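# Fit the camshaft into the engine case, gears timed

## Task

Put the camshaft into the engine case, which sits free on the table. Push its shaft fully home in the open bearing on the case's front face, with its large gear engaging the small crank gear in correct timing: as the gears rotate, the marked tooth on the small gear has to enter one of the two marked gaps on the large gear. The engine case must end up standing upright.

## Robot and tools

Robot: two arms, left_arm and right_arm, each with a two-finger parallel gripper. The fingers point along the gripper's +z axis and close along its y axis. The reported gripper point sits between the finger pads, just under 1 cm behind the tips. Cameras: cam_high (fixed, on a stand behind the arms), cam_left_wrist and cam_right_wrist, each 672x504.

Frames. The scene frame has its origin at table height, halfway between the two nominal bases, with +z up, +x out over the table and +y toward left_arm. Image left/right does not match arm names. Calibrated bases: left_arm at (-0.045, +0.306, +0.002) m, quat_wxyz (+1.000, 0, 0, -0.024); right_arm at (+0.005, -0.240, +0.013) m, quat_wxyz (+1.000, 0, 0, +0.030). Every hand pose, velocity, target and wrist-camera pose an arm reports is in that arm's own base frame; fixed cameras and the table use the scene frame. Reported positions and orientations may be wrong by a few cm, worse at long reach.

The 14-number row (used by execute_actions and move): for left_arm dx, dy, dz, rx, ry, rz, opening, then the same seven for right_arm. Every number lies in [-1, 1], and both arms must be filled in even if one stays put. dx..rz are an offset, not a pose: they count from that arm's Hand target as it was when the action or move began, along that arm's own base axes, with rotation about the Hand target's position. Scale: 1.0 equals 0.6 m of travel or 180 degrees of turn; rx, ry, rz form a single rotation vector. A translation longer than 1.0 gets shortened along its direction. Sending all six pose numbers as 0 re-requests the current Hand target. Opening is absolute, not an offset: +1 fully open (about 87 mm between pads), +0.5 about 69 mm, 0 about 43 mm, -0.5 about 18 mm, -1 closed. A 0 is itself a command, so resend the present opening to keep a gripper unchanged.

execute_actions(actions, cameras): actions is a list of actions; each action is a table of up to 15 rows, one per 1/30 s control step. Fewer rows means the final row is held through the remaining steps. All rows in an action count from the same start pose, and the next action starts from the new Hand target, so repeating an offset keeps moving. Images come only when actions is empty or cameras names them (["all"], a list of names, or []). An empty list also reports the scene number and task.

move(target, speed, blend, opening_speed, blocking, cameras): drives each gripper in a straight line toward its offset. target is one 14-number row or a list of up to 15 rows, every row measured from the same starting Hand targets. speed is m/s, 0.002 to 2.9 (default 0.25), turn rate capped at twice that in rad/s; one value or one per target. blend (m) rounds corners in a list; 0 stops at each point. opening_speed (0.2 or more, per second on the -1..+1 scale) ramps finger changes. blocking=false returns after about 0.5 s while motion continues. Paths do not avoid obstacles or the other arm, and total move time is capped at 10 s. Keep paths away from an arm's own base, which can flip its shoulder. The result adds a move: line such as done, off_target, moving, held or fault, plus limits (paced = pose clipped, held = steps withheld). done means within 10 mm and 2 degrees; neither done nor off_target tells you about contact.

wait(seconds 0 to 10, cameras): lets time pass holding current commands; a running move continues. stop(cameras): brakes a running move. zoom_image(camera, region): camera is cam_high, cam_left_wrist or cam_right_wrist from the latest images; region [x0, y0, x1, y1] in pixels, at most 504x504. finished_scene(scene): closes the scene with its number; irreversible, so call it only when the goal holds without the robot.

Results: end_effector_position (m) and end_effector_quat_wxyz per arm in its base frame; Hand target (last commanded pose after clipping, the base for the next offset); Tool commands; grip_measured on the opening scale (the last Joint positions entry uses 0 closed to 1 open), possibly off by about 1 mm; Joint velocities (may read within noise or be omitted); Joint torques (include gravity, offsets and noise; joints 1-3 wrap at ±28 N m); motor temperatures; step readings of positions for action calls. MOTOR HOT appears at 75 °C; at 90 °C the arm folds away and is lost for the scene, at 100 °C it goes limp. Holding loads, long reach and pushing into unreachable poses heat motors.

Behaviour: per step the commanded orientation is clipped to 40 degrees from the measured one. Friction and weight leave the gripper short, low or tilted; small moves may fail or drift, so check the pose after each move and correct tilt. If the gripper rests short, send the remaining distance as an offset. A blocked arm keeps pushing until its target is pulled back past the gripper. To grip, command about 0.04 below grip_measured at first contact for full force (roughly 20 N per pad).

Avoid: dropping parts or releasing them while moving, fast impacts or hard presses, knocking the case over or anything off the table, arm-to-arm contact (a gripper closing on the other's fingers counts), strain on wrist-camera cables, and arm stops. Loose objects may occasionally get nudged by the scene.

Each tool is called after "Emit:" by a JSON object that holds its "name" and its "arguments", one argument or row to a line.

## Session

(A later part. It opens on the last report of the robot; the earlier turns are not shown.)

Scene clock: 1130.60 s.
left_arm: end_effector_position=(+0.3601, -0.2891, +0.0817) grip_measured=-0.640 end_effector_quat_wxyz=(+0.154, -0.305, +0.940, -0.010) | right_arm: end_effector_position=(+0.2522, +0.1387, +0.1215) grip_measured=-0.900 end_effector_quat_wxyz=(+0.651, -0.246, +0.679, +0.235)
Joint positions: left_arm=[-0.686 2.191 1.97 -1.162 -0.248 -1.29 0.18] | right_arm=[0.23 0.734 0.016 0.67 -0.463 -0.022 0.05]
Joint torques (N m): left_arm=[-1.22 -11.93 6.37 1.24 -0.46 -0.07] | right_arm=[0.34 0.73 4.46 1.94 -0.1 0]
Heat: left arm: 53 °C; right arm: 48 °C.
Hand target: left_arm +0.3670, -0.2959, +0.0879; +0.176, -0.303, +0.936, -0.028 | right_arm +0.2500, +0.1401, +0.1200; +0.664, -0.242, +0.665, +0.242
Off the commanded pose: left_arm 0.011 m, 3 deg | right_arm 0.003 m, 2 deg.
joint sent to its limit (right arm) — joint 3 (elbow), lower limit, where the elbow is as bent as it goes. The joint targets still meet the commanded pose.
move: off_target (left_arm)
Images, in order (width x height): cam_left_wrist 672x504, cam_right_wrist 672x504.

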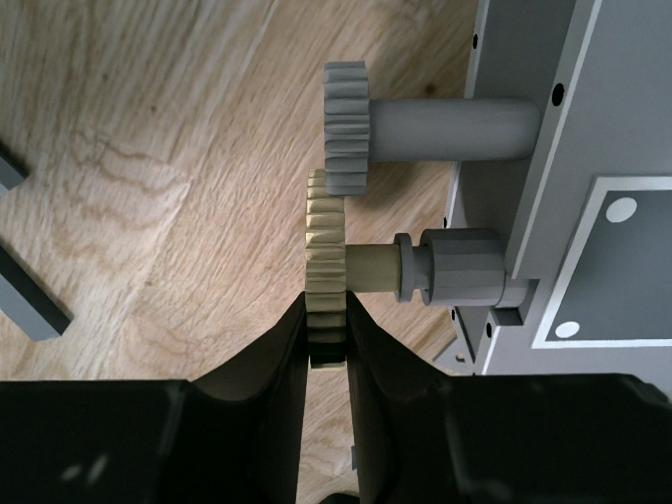

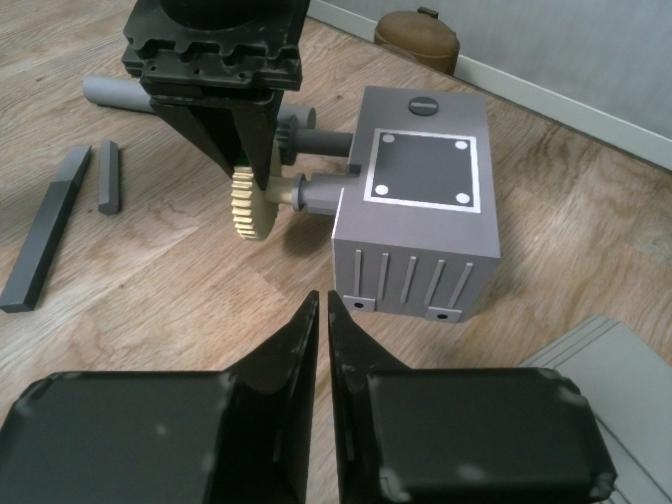

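Emit:
{"name": "move", "arguments": {
  "target": [
    [0.000,-0.002,0.002,-0.018,-0.013,0.01,-0.95,0,0,0,0,0,0,-0.9],
    [0.002,-0.004,0.002,0.008,0.006,-0.01,-0.95,0,0,0,0,0,0,-0.9],
    [0.003,-0.005,0.002,-0.020,-0.015,-0.012,-0.95,0,0,0,0,0,0,-0.9],
    [0.004,-0.006,0.002,0.008,0.006,0.012,-0.95,0,0,0,0,0,0,-0.9],
    [0.005,-0.007,0.002,-0.02,-0.015,0.012,-0.95,0,0,0,0,0,0,-0.9],
    [0.006,-0.008,0.002,0.008,0.006,-0.012,-0.95,0,0,0,0,0,0,-0.9],
    [0.006,-0.008,0.002,-0.004,-0.003,0,-0.95,0,0,0,0,0,0,-0.9]
  ],
  "speed": 0.1,
  "blend": 0.004,
  "cameras": ["cam_left_wrist","cam_right_wrist"]
}}

Scene clock: 1140.53 s.
left_arm: end_effector_position=(+0.3637, -0.2949, +0.0822) grip_measured=-0.640 end_effector_quat_wxyz=(+0.161, -0.303, +0.939, -0.014) | right_arm: end_effector_position=(+0.2522, +0.1387, +0.1215) grip_measured=-0.900 end_effector_quat_wxyz=(+0.651, -0.246, +0.679, +0.235)
Joint positions: left_arm=[-0.694 2.206 1.995 -1.159 -0.256 -1.293 0.18] | right_arm=[0.23 0.734 0.016 0.67 -0.463 -0.022 0.05]
Joint torques (N m): left_arm=[-0.62 -12.42 5.72 1.3 -0.32 -0.06] | right_arm=[0.31 0.7 4.41 1.94 -0.1 0]
Heat: left arm: 54 °C; right arm: 48 °C.
Hand target: left_arm +0.3705, -0.3008, +0.0891; +0.179, -0.304, +0.935, -0.035 | right_arm +0.2500, +0.1401, +0.1200; +0.664, -0.242, +0.665, +0.242
Off the commanded pose: left_arm 0.011 m, 3 deg | right_arm 0.003 m, 2 deg.
joint sent to its limit (right arm) — joint 3 (elbow), lower limit, where the elbow is as bent as it goes. The joint targets still meet the commanded pose.
move: off_target (left_arm)
Images, in order (width x height): cam_left_wrist 672x504, cam_right_wrist 672x504.

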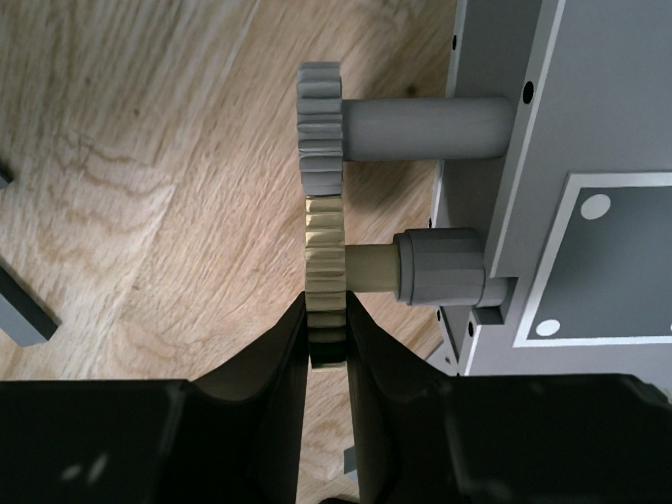

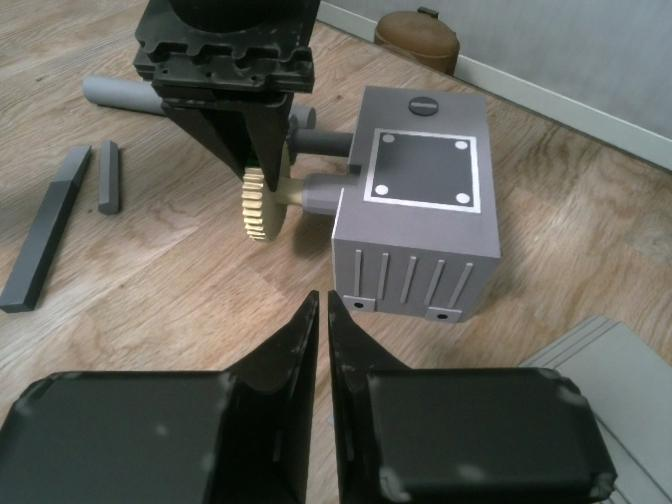

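Emit:
{"name": "move", "arguments": {
  "target": [
    [-0.012,0.0105,-0.009,0,0,0,-0.95,0,0,0,0,0,0,-0.9],
    [-0.012,0.0105,-0.009,0,0,0,-0.3,0,0,0,0,0,0,-0.9]
  ],
  "speed": 0.05,
  "opening_speed": 0.5,
  "cameras": ["cam_left_wrist"]
}}

Scene clock: 1148.43 s.
left_arm: end_effector_position=(+0.3661, -0.2969, +0.0806) grip_measured=-0.300 end_effector_quat_wxyz=(+0.175, -0.306, +0.935, -0.037) | right_arm: end_effector_position=(+0.2522, +0.1387, +0.1215) grip_measured=-0.900 end_effector_quat_wxyz=(+0.651, -0.246, +0.679, +0.235)
Joint positions: left_arm=[-0.694 2.156 1.899 -1.057 -0.256 -1.293 0.35] | right_arm=[0.23 0.734 0.016 0.67 -0.463 -0.022 0.05]
Joint torques (N m): left_arm=[-0.55 -11.77 6.06 0.86 -0.32 -0.04] | right_arm=[0.32 0.7 4.44 1.93 -0.1 0]
Motor temperatures (°C): left_arm=[23 58 39 31 26 25 27] | right_arm=[25 26 35 48 27 26 27]
Heat: left arm: 58 °C; right arm: 48 °C.
Hand target: left_arm +0.3633, -0.2944, +0.0836; +0.179, -0.304, +0.935, -0.035 | right_arm +0.2500, +0.1401, +0.1200; +0.664, -0.242, +0.665, +0.242
Off the commanded pose: left_arm 0.005 m, 1 deg | right_arm 0.003 m, 2 deg.
joint sent to its limit (right arm) — joint 3 (elbow), lower limit, where the elbow is as bent as it goes. The joint targets still meet the commanded pose.
move: done
Images, in order (width x height): cam_left_wrist 672x504.

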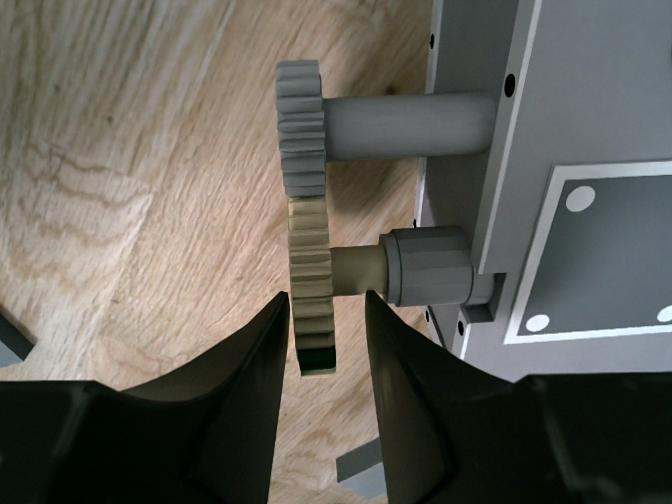

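Emit:
{"name": "move", "arguments": {
  "target": [
    [-0.008,0.011,0.003,0,0,0,-0.3,0,0,0,0,0,0,-0.9],
    [-0.054,0.002,0.145,0,0,0,-0.3,0,0,0,0,0,0,-0.9]
  ],
  "speed": [0.05,0.12],
  "blend": 0.003,
  "cameras": ["cam_left_wrist","cam_right_wrist"]
}}

Scene clock: 1162.23 s.
left_arm: end_effector_position=(+0.3329, -0.2974, +0.1560) grip_measured=-0.300 end_effector_quat_wxyz=(+0.168, -0.299, +0.939, -0.034) | right_arm: end_effector_position=(+0.2522, +0.1387, +0.1215) grip_measured=-0.900 end_effector_quat_wxyz=(+0.651, -0.246, +0.679, +0.235)
Joint positions: left_arm=[-0.741 2.104 2.123 -1.358 -0.256 -1.327 0.35] | right_arm=[0.23 0.734 0.016 0.67 -0.463 -0.022 0.05]
Joint torques (N m): left_arm=[-0.62 -11.56 9.25 0.49 -0.47 -0.18] | right_arm=[0.35 0.69 4.44 1.94 -0.11 -0.01]
Motor temperatures (°C): left_arm=[23 60 38 30 26 25 27] | right_arm=[25 26 35 48 27 26 27]
Heat: left arm: 60 °C; right arm: 48 °C.
Hand target: left_arm +0.3310, -0.2932, +0.1706; +0.179, -0.304, +0.935, -0.035 | right_arm +0.2500, +0.1401, +0.1200; +0.664, -0.242, +0.665, +0.242
Off the commanded pose: left_arm 0.015 m, 1 deg | right_arm 0.003 m, 2 deg.
joint sent to its limit (right arm) — joint 3 (elbow), lower limit, where the elbow is as bent as it goes. The joint targets still meet the commanded pose.
move: off_target (left_arm)
Images, in order (width x height): cam_left_wrist 672x504, cam_right_wrist 672x504.

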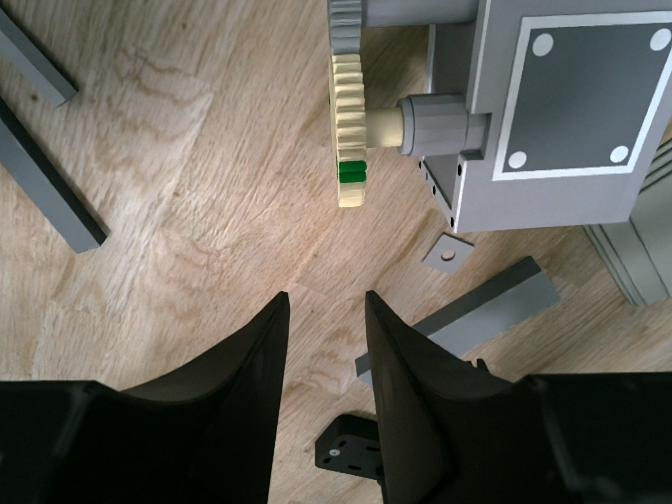

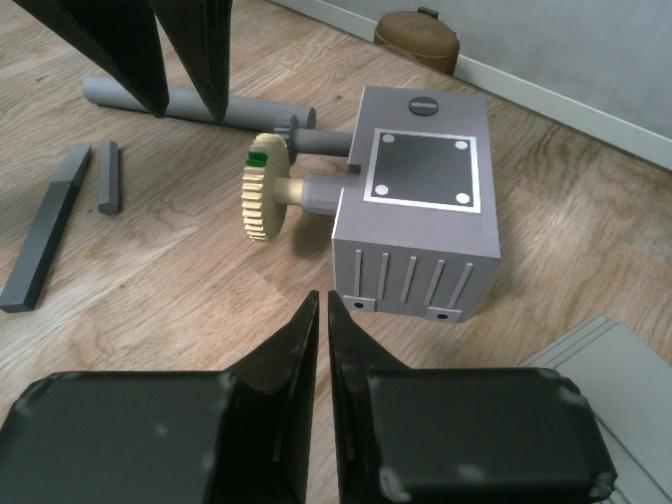

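Emit:
{"name": "move", "arguments": {
  "target": [
    [-0.05,0.1,0.05,-0.0137,-0.4283,-0.3777,-0.95,0,0,0,0,0,0,-0.9],
    [-0.1015,0.2057,-0.0263,-0.0137,-0.4283,-0.3777,-0.95,0,0,0,0,0,0,-0.9]
  ],
  "speed": [0.3,0.25],
  "blend": 0.02,
  "cameras": ["cam_left_wrist"]
}}

Emit:
{"name": "zoom_image", "arguments": {
  "camera": "cam_left_wrist",
  "region": [200, 110, 390, 220]
}}

Scene clock: 1179.07 s.
left_arm: end_effector_position=(+0.2729, -0.1700, +0.1562) grip_measured=-0.950 end_effector_quat_wxyz=(+0.635, +0.307, +0.639, -0.307) | right_arm: end_effector_position=(+0.2522, +0.1387, +0.1215) grip_measured=-0.900 end_effector_quat_wxyz=(+0.651, -0.246, +0.679, +0.235)
Joint positions: left_arm=[-0.198 1.025 0.198 0.82 0.701 0.003 0.025] | right_arm=[0.23 0.734 0.016 0.67 -0.463 -0.022 0.05]
Joint torques (N m): left_arm=[0.31 -1.51 6.27 2.27 0.24 -0.09] | right_arm=[0.34 0.73 4.44 1.94 -0.11 0]
Motor temperatures (°C): left_arm=[23 57 39 31 26 25 26] | right_arm=[25 26 35 48 27 26 27]
Heat: left arm: 57 °C; right arm: 48 °C.
Hand target: left_arm +0.2701, -0.1698, +0.1549; +0.636, +0.311, +0.635, -0.310 | right_arm +0.2500, +0.1401, +0.1200; +0.664, -0.242, +0.665, +0.242
Off the commanded pose: left_arm 0.003 m, 1 deg | right_arm 0.003 m, 2 deg.
joint sent to its limit (right arm) — joint 3 (elbow), lower limit, where the elbow is as bent as it goes. The joint targets still meet the commanded pose.
move: done
Images, in order (width x height): cam_left_wrist 672x504.

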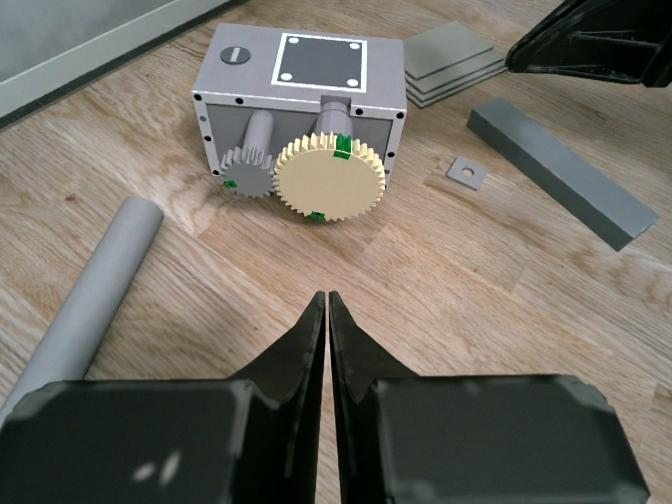

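Scaled by 2.653 from the camera's 672x504 image, which has a finer 960x720 frame.

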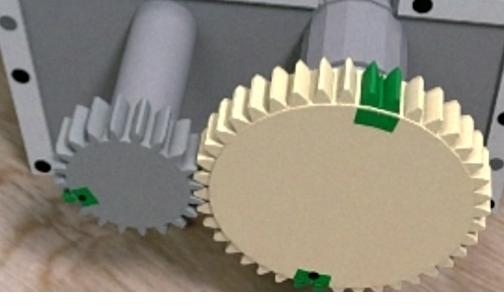

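Count again.

Emit:
{"name": "zoom_image", "arguments": {
  "camera": "cam_left_wrist",
  "region": [215, 165, 250, 200]
}}

Emit:
{"name": "zoom_image", "arguments": {
  "camera": "cam_left_wrist",
  "region": [245, 165, 285, 205]
}}

Emit:
{"name": "zoom_image", "arguments": {
  "camera": "cam_left_wrist",
  "region": [270, 185, 310, 225]
}}

Emit:
{"name": "zoom_image", "arguments": {
  "camera": "cam_left_wrist",
  "region": [290, 195, 330, 235]
}}

Emit:
{"name": "zoom_image", "arguments": {
  "camera": "cam_left_wrist",
  "region": [260, 165, 290, 195]
}}

Emit:
{"name": "zoom_image", "arguments": {
  "camera": "cam_left_wrist",
  "region": [270, 125, 360, 195]
}}

Scaled by 14.400 from the camera's 672x504 image, which has a finer 960x720 frame.

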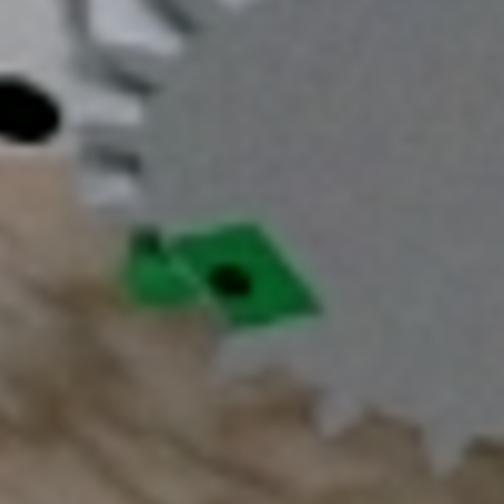

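Scaled by 12.600 from the camera's 672x504 image, which has a finer 960x720 frame.

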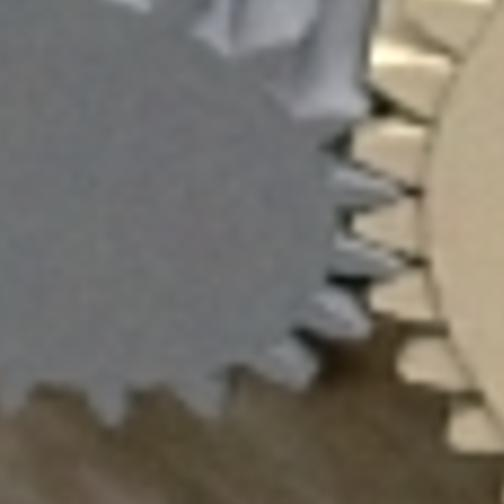

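Scaled by 12.600 from the camera's 672x504 image, which has a finer 960x720 frame.

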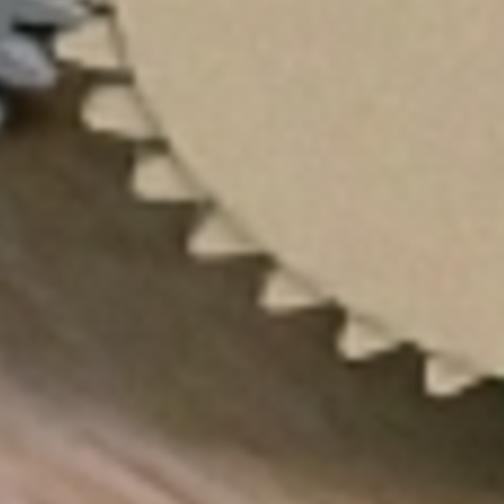

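Scaled by 12.600 from the camera's 672x504 image, which has a finer 960x720 frame.

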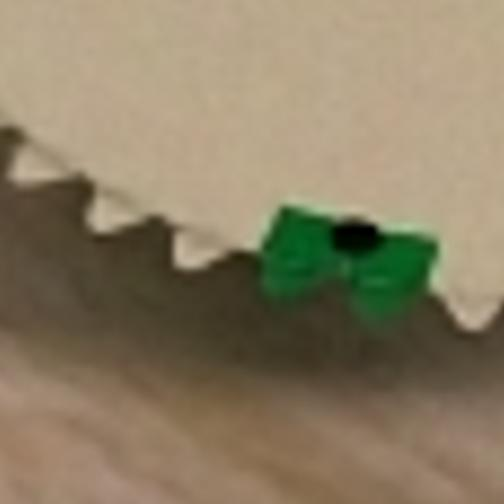

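Scaled by 16.800 from the camera's 672x504 image, which has a finer 960x720 frame.

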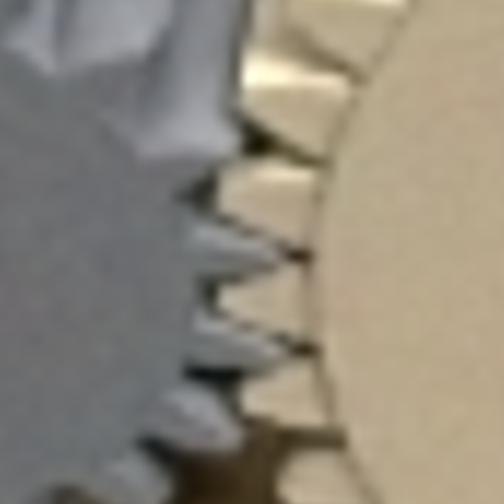

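Scaled by 5.600 from the camera's 672x504 image, which has a finer 960x720 frame.

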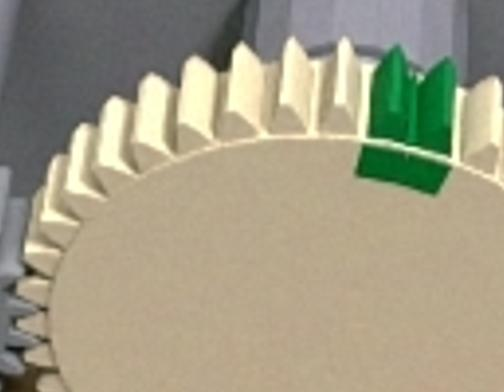

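Emit:
{"name": "execute_actions", "arguments": {
  "actions": [],
  "cameras": ["cam_right_wrist"]
}}

Emit:
{"name": "zoom_image", "arguments": {
  "camera": "cam_right_wrist",
  "region": [230, 90, 390, 250]
}}

Scene clock: 1196.67 s.
left_arm: end_effector_position=(+0.2729, -0.1700, +0.1563) grip_measured=-0.950 end_effector_quat_wxyz=(+0.635, +0.308, +0.639, -0.307) | right_arm: end_effector_position=(+0.2522, +0.1387, +0.1215) grip_measured=-0.900 end_effector_quat_wxyz=(+0.651, -0.246, +0.679, +0.235)
Joint positions: left_arm=[-0.198 1.025 0.198 0.82 0.701 0.003 0.025] | right_arm=[0.23 0.734 0.016 0.67 -0.463 -0.022 0.05]
Joint velocities: within noise
Joint torques (N m): left_arm=[0.31 -1.5 6.26 2.27 0.24 -0.09] | right_arm=[0.34 0.72 4.45 1.93 -0.1 0]
Motor temperatures (°C): left_arm=[23 49 38 36 26 25 26] | right_arm=[25 26 35 48 27 26 27]
Heat: left arm: 49 °C; right arm: 48 °C.
Hand target: left_arm +0.2701, -0.1698, +0.1549; +0.636, +0.311, +0.635, -0.310 | right_arm +0.2500, +0.1401, +0.1200; +0.664, -0.242, +0.665, +0.242
Tool commands: left_gripper/opening=-0.95 right_gripper/opening=-0.9
Off the commanded pose: left_arm 0.003 m, 1 deg | right_arm 0.003 m, 2 deg.
Images, in order (width x height): cam_right_wrist 672x504.

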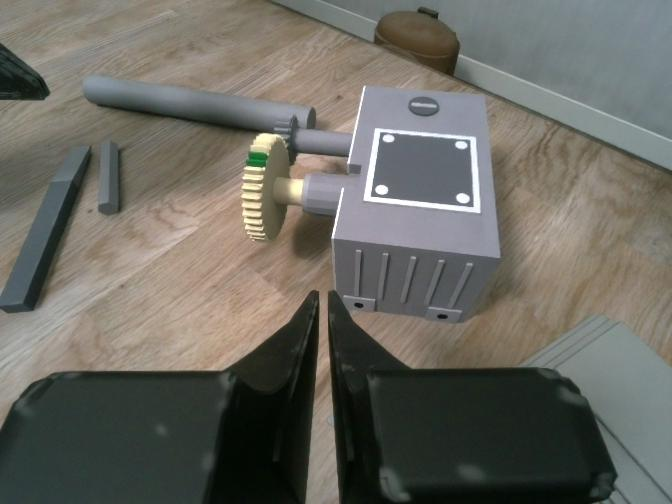

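Scaled by 3.150 from the camera's 672x504 image, which has a finer 960x720 frame.

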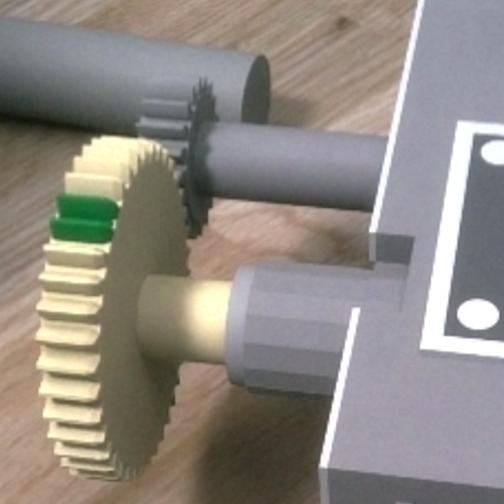

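Emit:
{"name": "finished_scene", "arguments": {
  "scene": 2
}}

The scene is finished: the task was done.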